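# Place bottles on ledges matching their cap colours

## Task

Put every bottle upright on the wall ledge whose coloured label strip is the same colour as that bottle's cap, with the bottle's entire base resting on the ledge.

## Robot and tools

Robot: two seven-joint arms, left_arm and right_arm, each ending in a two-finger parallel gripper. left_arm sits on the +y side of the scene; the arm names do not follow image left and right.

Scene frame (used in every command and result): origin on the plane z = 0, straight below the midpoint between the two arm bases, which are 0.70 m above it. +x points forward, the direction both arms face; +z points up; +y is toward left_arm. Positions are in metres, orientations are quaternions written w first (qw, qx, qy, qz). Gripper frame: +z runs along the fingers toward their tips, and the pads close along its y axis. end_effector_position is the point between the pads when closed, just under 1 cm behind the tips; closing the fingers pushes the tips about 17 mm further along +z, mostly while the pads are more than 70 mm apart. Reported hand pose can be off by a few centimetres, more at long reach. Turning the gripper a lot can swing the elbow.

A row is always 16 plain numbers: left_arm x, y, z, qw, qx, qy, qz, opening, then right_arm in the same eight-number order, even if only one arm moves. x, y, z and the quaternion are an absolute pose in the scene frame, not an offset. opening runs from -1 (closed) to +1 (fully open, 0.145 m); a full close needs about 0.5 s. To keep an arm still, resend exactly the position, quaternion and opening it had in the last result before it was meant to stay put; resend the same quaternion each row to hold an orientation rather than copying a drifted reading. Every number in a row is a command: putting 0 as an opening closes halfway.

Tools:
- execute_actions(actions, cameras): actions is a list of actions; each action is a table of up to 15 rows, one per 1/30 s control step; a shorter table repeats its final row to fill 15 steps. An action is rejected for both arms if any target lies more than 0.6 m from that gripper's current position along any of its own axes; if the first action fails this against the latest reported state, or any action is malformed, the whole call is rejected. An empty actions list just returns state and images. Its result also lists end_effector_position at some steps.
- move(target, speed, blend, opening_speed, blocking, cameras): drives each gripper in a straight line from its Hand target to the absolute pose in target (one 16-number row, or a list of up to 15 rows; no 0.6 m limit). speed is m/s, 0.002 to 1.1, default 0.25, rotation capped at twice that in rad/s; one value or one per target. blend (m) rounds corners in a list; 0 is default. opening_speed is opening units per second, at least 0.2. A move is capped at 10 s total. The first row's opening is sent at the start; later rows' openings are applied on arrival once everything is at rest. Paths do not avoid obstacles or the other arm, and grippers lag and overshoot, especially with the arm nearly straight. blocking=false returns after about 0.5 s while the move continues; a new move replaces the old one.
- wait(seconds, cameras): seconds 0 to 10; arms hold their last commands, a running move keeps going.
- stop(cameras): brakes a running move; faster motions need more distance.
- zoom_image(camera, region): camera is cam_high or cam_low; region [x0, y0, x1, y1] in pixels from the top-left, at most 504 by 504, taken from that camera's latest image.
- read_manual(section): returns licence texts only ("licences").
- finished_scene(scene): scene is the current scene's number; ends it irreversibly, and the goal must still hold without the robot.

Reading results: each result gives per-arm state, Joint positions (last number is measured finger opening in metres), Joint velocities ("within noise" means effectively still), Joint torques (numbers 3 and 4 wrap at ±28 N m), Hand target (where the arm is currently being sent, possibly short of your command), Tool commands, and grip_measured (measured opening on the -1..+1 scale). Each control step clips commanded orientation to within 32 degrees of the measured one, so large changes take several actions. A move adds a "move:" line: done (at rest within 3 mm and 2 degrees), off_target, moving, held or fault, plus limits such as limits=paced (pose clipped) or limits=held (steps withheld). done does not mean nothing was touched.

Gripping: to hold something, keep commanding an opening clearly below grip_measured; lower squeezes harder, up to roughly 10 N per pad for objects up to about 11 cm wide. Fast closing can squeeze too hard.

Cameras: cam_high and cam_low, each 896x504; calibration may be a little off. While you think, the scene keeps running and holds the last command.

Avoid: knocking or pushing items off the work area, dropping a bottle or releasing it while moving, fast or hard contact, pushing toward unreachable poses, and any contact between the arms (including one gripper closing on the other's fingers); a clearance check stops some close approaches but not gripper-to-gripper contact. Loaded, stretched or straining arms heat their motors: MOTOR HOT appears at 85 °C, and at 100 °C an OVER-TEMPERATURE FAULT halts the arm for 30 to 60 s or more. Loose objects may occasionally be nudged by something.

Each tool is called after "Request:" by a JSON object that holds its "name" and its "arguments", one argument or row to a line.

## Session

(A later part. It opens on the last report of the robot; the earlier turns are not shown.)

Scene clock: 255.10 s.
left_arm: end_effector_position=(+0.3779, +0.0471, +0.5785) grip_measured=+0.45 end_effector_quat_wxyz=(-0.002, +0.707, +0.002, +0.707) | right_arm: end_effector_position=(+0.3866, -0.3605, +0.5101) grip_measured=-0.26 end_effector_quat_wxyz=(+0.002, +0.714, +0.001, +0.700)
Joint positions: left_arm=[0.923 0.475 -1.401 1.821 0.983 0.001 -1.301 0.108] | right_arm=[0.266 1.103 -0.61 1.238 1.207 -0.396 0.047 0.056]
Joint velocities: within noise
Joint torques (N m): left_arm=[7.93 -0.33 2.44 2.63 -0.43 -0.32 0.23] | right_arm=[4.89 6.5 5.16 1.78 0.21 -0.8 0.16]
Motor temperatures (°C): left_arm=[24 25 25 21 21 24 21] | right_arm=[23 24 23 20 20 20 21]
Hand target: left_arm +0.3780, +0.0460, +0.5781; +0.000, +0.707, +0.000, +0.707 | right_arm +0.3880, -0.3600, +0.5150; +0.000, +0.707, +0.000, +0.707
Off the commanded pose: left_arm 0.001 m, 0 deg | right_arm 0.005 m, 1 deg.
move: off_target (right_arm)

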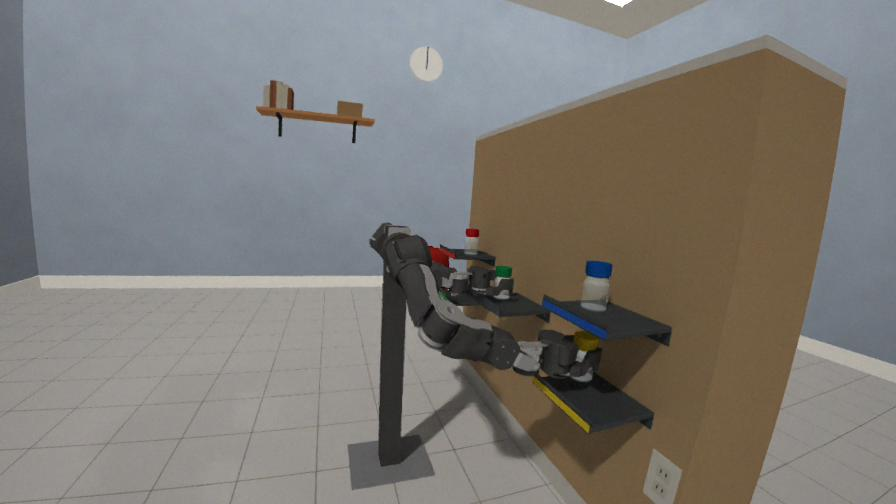

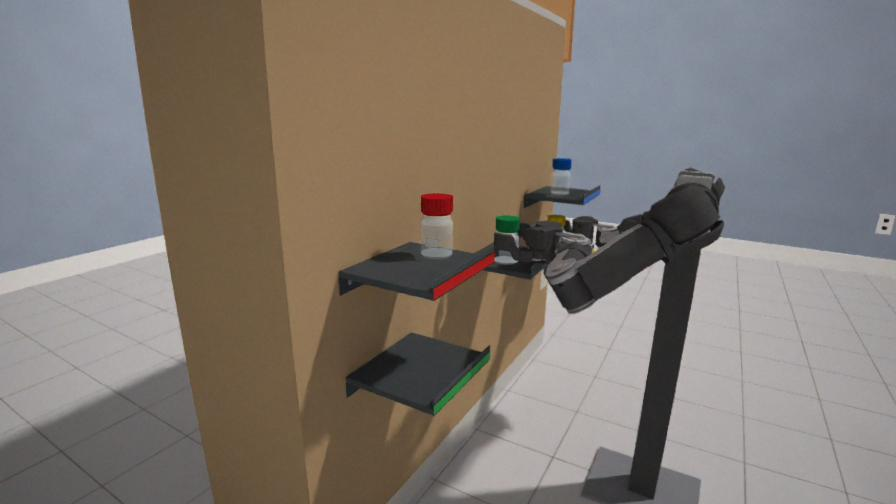

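Request:
{"name": "move", "arguments": {
  "target": [
    [0.378,0.046,0.577,0,0.7071,0,0.7071,-0.7,0.388,-0.36,0.505,0,0.7071,0,0.7071,-0.7],
    [0.379,0.055,0.615,0,0.7071,0,0.7071,-0.7,0.388,-0.36,0.497,0,0.7071,0,0.7071,-0.7],
    [0.378,0.205,0.61,0,0.7071,0,0.7071,-0.7,0.388,-0.36,0.49,0,0.7071,0,0.7071,-0.7],
    [0.378,0.205,0.535,0,0.7071,0,0.7071,-0.7,0.388,-0.36,0.486,0,0.7071,0,0.7071,-0.7],
    [0.388,0.345,0.53,0,0.7071,0,0.7071,-0.7,0.388,-0.36,0.485,0,0.7071,0,0.7071,-0.7],
    [0.388,0.352,0.517,0,0.7071,0,0.7071,-0.7,0.388,-0.36,0.485,0,0.7071,0,0.7071,-0.7]
  ],
  "speed": [0.08,0.12,0.22,0.2,0.2,0.12],
  "blend": [0,0.01,0.02,0.02,0.01,0],
  "opening_speed": 1.5
}}

Request:
{"name": "zoom_image", "arguments": {
  "camera": "cam_high",
  "region": [440, 220, 680, 410]
}}

Request:
{"name": "zoom_image", "arguments": {
  "camera": "cam_low",
  "region": [330, 230, 570, 420]
}}

Scene clock: 272.87 s.
left_arm: end_effector_position=(+0.3871, +0.3519, +0.5132) grip_measured=-0.25 end_effector_quat_wxyz=(-0.001, +0.713, +0.000, +0.701) | right_arm: end_effector_position=(+0.3884, -0.3617, +0.4893) grip_measured=-0.26 end_effector_quat_wxyz=(+0.002, +0.703, -0.001, +0.712)
Joint positions: left_arm=[0.722 1.231 -1.334 1.283 1.461 -0.605 -0.055 0.057] | right_arm=[0.28 1.003 -0.61 1.107 1.161 -0.472 0.109 0.056]
Joint velocities: within noise
Joint torques (N m): left_arm=[6.76 5.47 3.52 0.61 0.15 -0.97 0.2] | right_arm=[4.1 5.68 2.5 1.31 0.17 -0.25 0.13]
Motor temperatures (°C): left_arm=[25 24 25 21 22 25 21] | right_arm=[23 25 24 20 20 21 21]
Hand target: left_arm +0.3879, +0.3520, +0.5169; +0.000, +0.707, +0.000, +0.707 | right_arm +0.3879, -0.3600, +0.4850; +0.000, +0.707, +0.000, +0.707
Off the commanded pose: left_arm 0.004 m, 1 deg | right_arm 0.005 m, 1 deg.
move: off_target (left_arm, right_arm); blend cut to 0.0074 m at target 5

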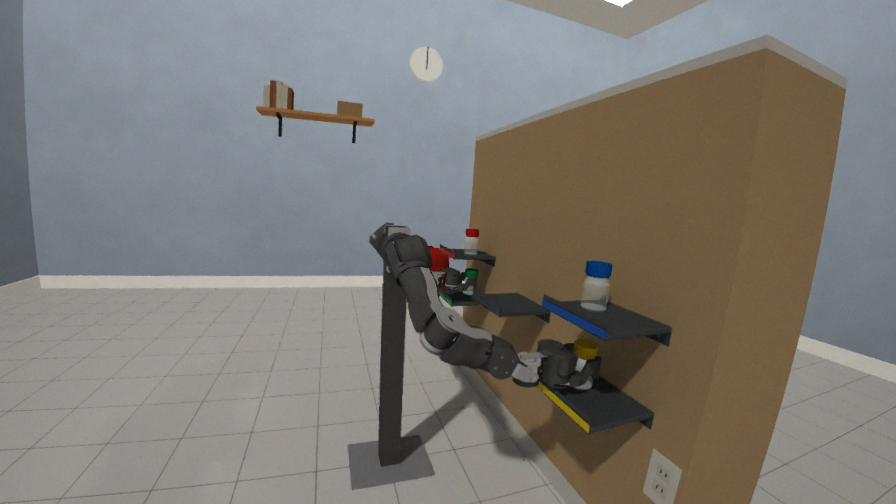

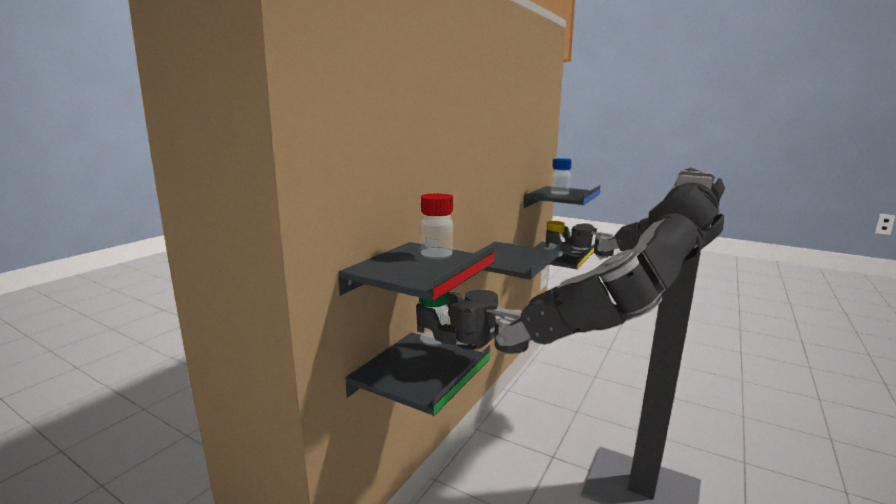

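Scaled by 2.100 from the camera's 896x504 image, which has a finer 1280x720 frame.

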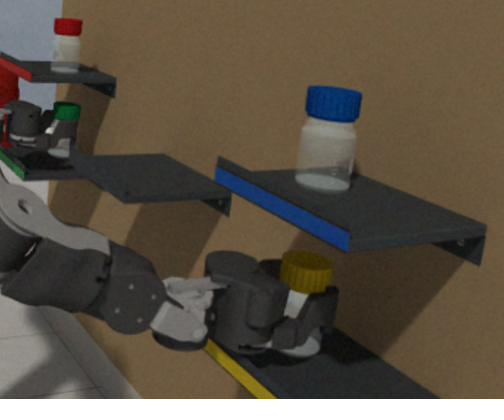

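Scaled by 2.100 from the camera's 896x504 image, which has a finer 1280x720 frame.

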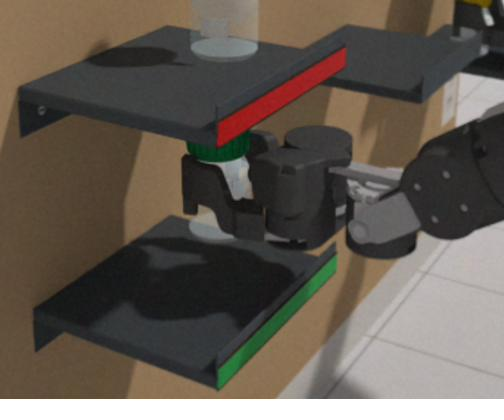

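Request:
{"name": "move", "arguments": {
  "target": [
    [0.388,0.352,0.507,0,0.7071,0,0.7071,-0.7,0.388,-0.36,0.489,0,0.7071,0,0.7071,0.3],
    [0.388,0.352,0.498,0,0.7071,0,0.7071,-0.7,0.36,-0.36,0.492,0,0.7071,0,0.7071,0.3],
    [0.388,0.352,0.492,0,0.7071,0,0.7071,-0.7,0.335,-0.355,0.502,0,0.7071,0,0.7071,0.3],
    [0.388,0.352,0.487,0,0.7071,0,0.7071,-0.7,0.3,-0.33,0.5,0,0.7071,0,0.7071,0.3]
  ],
  "speed": [0.06,0.1,0.1,0.15],
  "opening_speed": 1.2
}}

Request:
{"name": "zoom_image", "arguments": {
  "camera": "cam_high",
  "region": [440, 220, 680, 430]
}}

Request:
{"name": "zoom_image", "arguments": {
  "camera": "cam_low",
  "region": [330, 230, 570, 420]
}}

Scene clock: 286.80 s.
left_arm: end_effector_position=(+0.3884, +0.3544, +0.4894) grip_measured=-0.25 end_effector_quat_wxyz=(-0.004, +0.706, +0.001, +0.708) | right_arm: end_effector_position=(+0.2991, -0.3286, +0.4976) grip_measured=+0.30 end_effector_quat_wxyz=(-0.003, +0.710, +0.000, +0.704)
Joint positions: left_arm=[0.674 1.141 -1.334 1.153 1.467 -0.683 -0.012 0.057] | right_arm=[-0.293 1.346 -0.519 1.641 1.203 -0.765 -0.243 0.098]
Joint velocities: within noise
Joint torques (N m): left_arm=[5.58 4.55 2.25 0.47 0.17 -0.76 0.23] | right_arm=[2.55 7.24 4 1.22 -0.05 -0.54 -0.16]
Motor temperatures (°C): left_arm=[25 24 26 21 22 25 21] | right_arm=[23 25 24 20 20 20 21]
Hand target: left_arm +0.3880, +0.3521, +0.4870; +0.000, +0.707, +0.000, +0.707 | right_arm +0.2999, -0.3300, +0.4999; +0.000, +0.707, +0.000, +0.707
Off the commanded pose: left_arm 0.003 m, 0 deg | right_arm 0.003 m, 1 deg.
move: done

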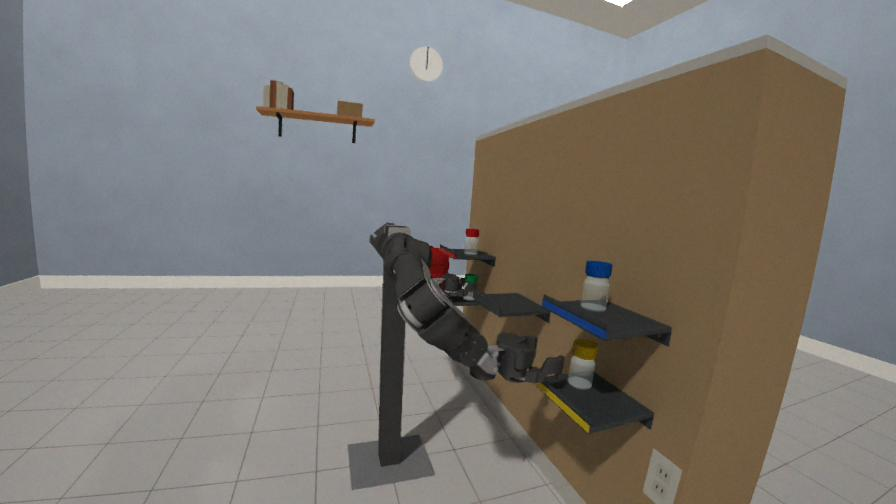

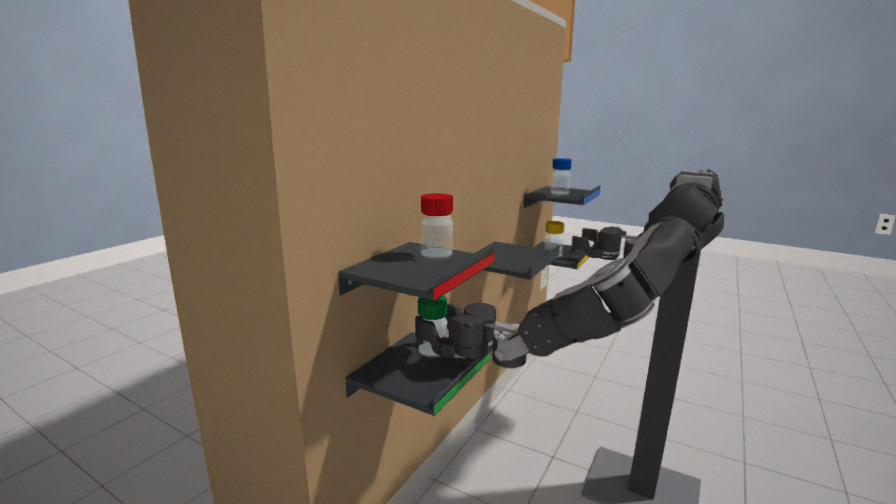

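Scaled by 2.100 from the camera's 896x504 image, which has a finer 1280x720 frame.

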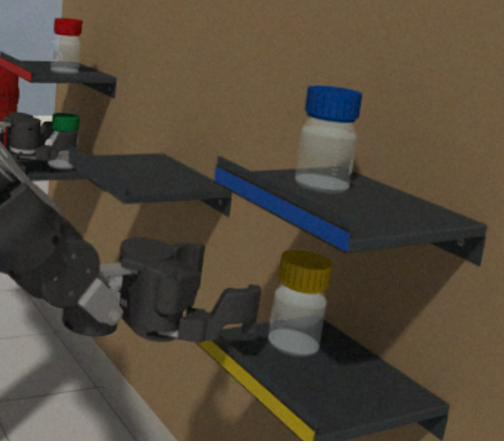

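Scaled by 2.100 from the camera's 896x504 image, which has a finer 1280x720 frame.

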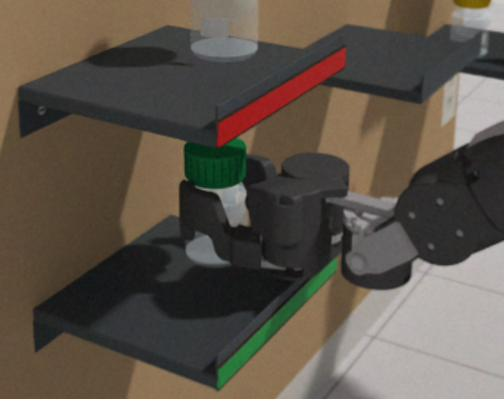

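Request:
{"name": "move", "arguments": {
  "target": [
    [0.388,0.352,0.48,0,0.7071,0,0.7071,-0.7,0.3,-0.33,0.5,0,0.7071,0,0.7071,0.3],
    [0.388,0.352,0.484,0,0.7071,0,0.7071,-0.7,0.3,-0.33,0.5,0,0.7071,0,0.7071,0.3]
  ],
  "speed": [0.04,0.04],
  "cameras": ["cam_low"]
}}

Request:
{"name": "zoom_image", "arguments": {
  "camera": "cam_low",
  "region": [330, 230, 570, 420]
}}

Scene clock: 300.47 s.
left_arm: end_effector_position=(+0.3891, +0.3530, +0.4887) grip_measured=-0.25 end_effector_quat_wxyz=(-0.001, +0.700, +0.001, +0.714) | right_arm: end_effector_position=(+0.2991, -0.3286, +0.4976) grip_measured=+0.30 end_effector_quat_wxyz=(-0.003, +0.710, +0.000, +0.704)
Joint positions: left_arm=[0.67 1.126 -1.334 1.135 1.473 -0.707 0.001 0.057] | right_arm=[-0.293 1.346 -0.519 1.641 1.203 -0.765 -0.243 0.098]
Joint velocities: within noise
Joint torques (N m): left_arm=[5.87 5.5 1.54 1.25 0.11 -0.26 0.03] | right_arm=[2.55 7.35 3.92 1.17 -0.04 -0.55 -0.13]
Motor temperatures (°C): left_arm=[25 24 25 21 21 25 21] | right_arm=[22 25 24 19 20 20 21]
Hand target: left_arm +0.3879, +0.3520, +0.4839; +0.000, +0.707, +0.000, +0.707 | right_arm +0.2999, -0.3300, +0.4999; +0.000, +0.707, +0.000, +0.707
Off the commanded pose: left_arm 0.005 m, 1 deg | right_arm 0.003 m, 1 deg.
move: off_target (left_arm)
Images, in order (width x height): cam_low 896x504.

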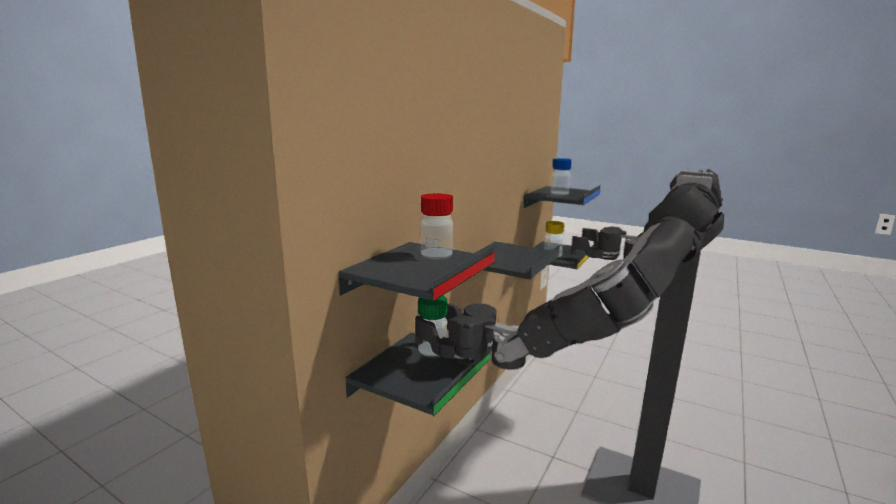

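Scaled by 2.100 from the camera's 896x504 image, which has a finer 1280x720 frame.

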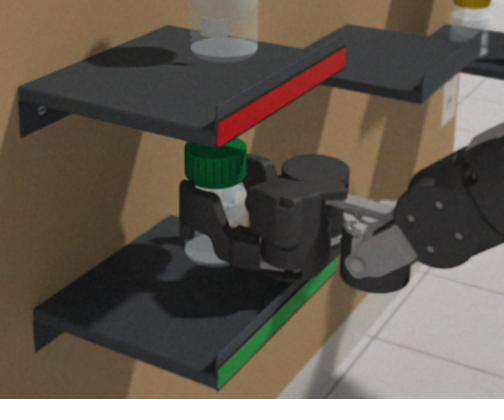

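Contact. Release and retract.

Request:
{"name": "move", "arguments": {
  "target": [
    [0.389,0.353,0.488,0,0.7071,0,0.7071,0.3,0.3,-0.33,0.5,0,0.7071,0,0.7071,0.3],
    [0.36,0.353,0.491,0,0.7071,0,0.7071,0.3,0.3,-0.33,0.5,0,0.7071,0,0.7071,0.3],
    [0.33,0.34,0.5,0,0.7071,0,0.7071,0.3,0.28,-0.3,0.48,0,0.7071,0,0.7071,0.3],
    [0.3,0.32,0.5,0,0.7071,0,0.7071,0.3,0.27,-0.27,0.45,0,0.7071,0,0.7071,0.3]
  ],
  "speed": [0.1,0.1,0.12,0.15],
  "opening_speed": 1.2
}}

Request:
{"name": "zoom_image", "arguments": {
  "camera": "cam_low",
  "region": [330, 130, 630, 420]
}}

Scene clock: 312.73 s.
left_arm: end_effector_position=(+0.3005, +0.3192, +0.5015) grip_measured=+0.30 end_effector_quat_wxyz=(+0.002, +0.706, -0.002, +0.708) | right_arm: end_effector_position=(+0.2697, -0.2684, +0.4504) grip_measured=+0.30 end_effector_quat_wxyz=(-0.004, +0.706, -0.001, +0.708)
Joint positions: left_arm=[-0.171 1.373 -0.669 1.679 1.173 -0.788 -0.324 0.098] | right_arm=[-0.334 1.055 -0.566 1.671 0.774 -0.736 -0.481 0.098]
Joint velocities: within noise
Joint torques (N m): left_arm=[2.76 5.95 2.54 1.24 -0.03 -0.61 0.01] | right_arm=[1.57 5.55 3.02 2.09 -0.17 -0.28 -0.14]
Motor temperatures (°C): left_arm=[25 25 25 21 21 25 21] | right_arm=[22 26 24 19 20 21 21]
Hand target: left_arm +0.3000, +0.3200, +0.5001; +0.000, +0.707, +0.000, +0.707 | right_arm +0.2700, -0.2700, +0.4500; +0.000, +0.707, +0.000, +0.707
Off the commanded pose: left_arm 0.002 m, 0 deg | right_arm 0.002 m, 0 deg.
joint read past its limit (left arm) — joint 6 (wrist pitch), lower limit.
joint sent to its limit (left arm) — joint 6 (wrist pitch), lower limit. The joint targets still meet the commanded pose.
move: done

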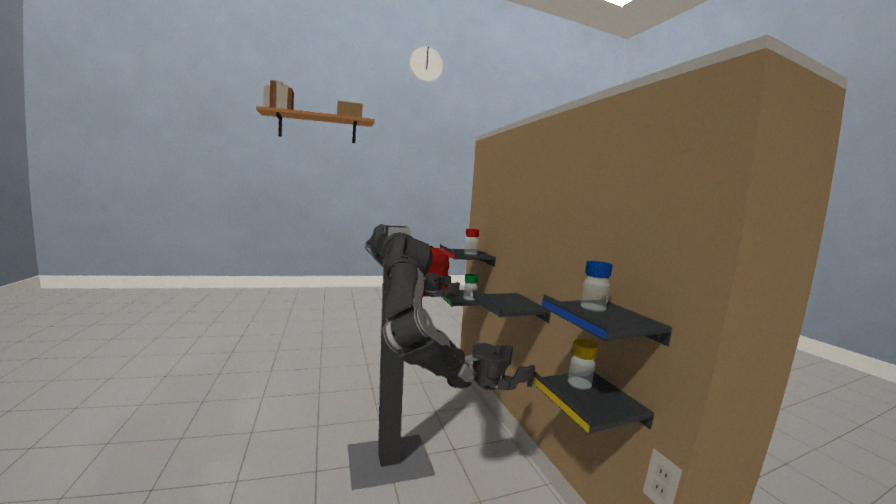

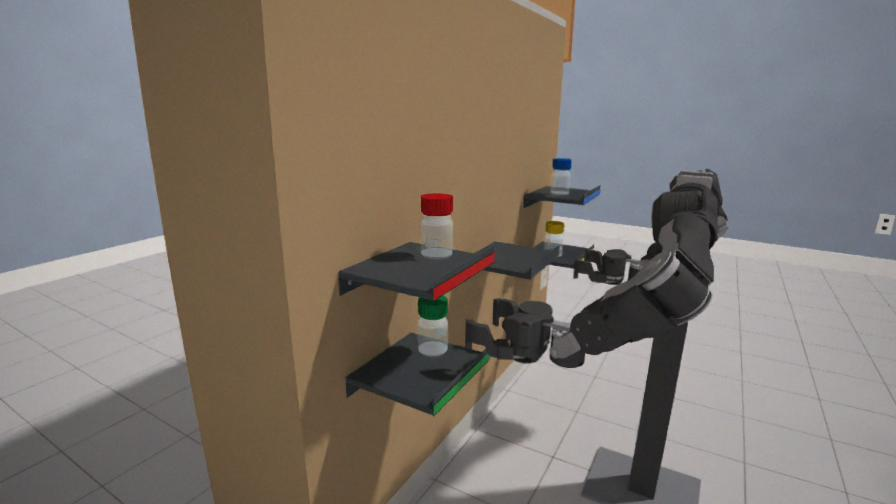

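Scaled by 1.680 from the camera's 896x504 image, which has a finer 1280x720 frame.

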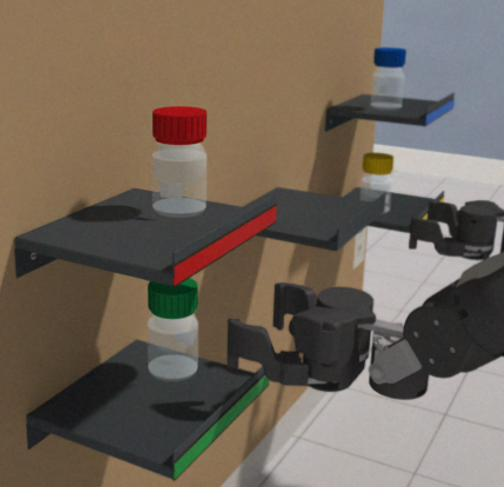

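All four stand on their matching ledges.

Request:
{"name": "finished_scene", "arguments": {
  "scene": 2
}}

The scene is finished: the task was done.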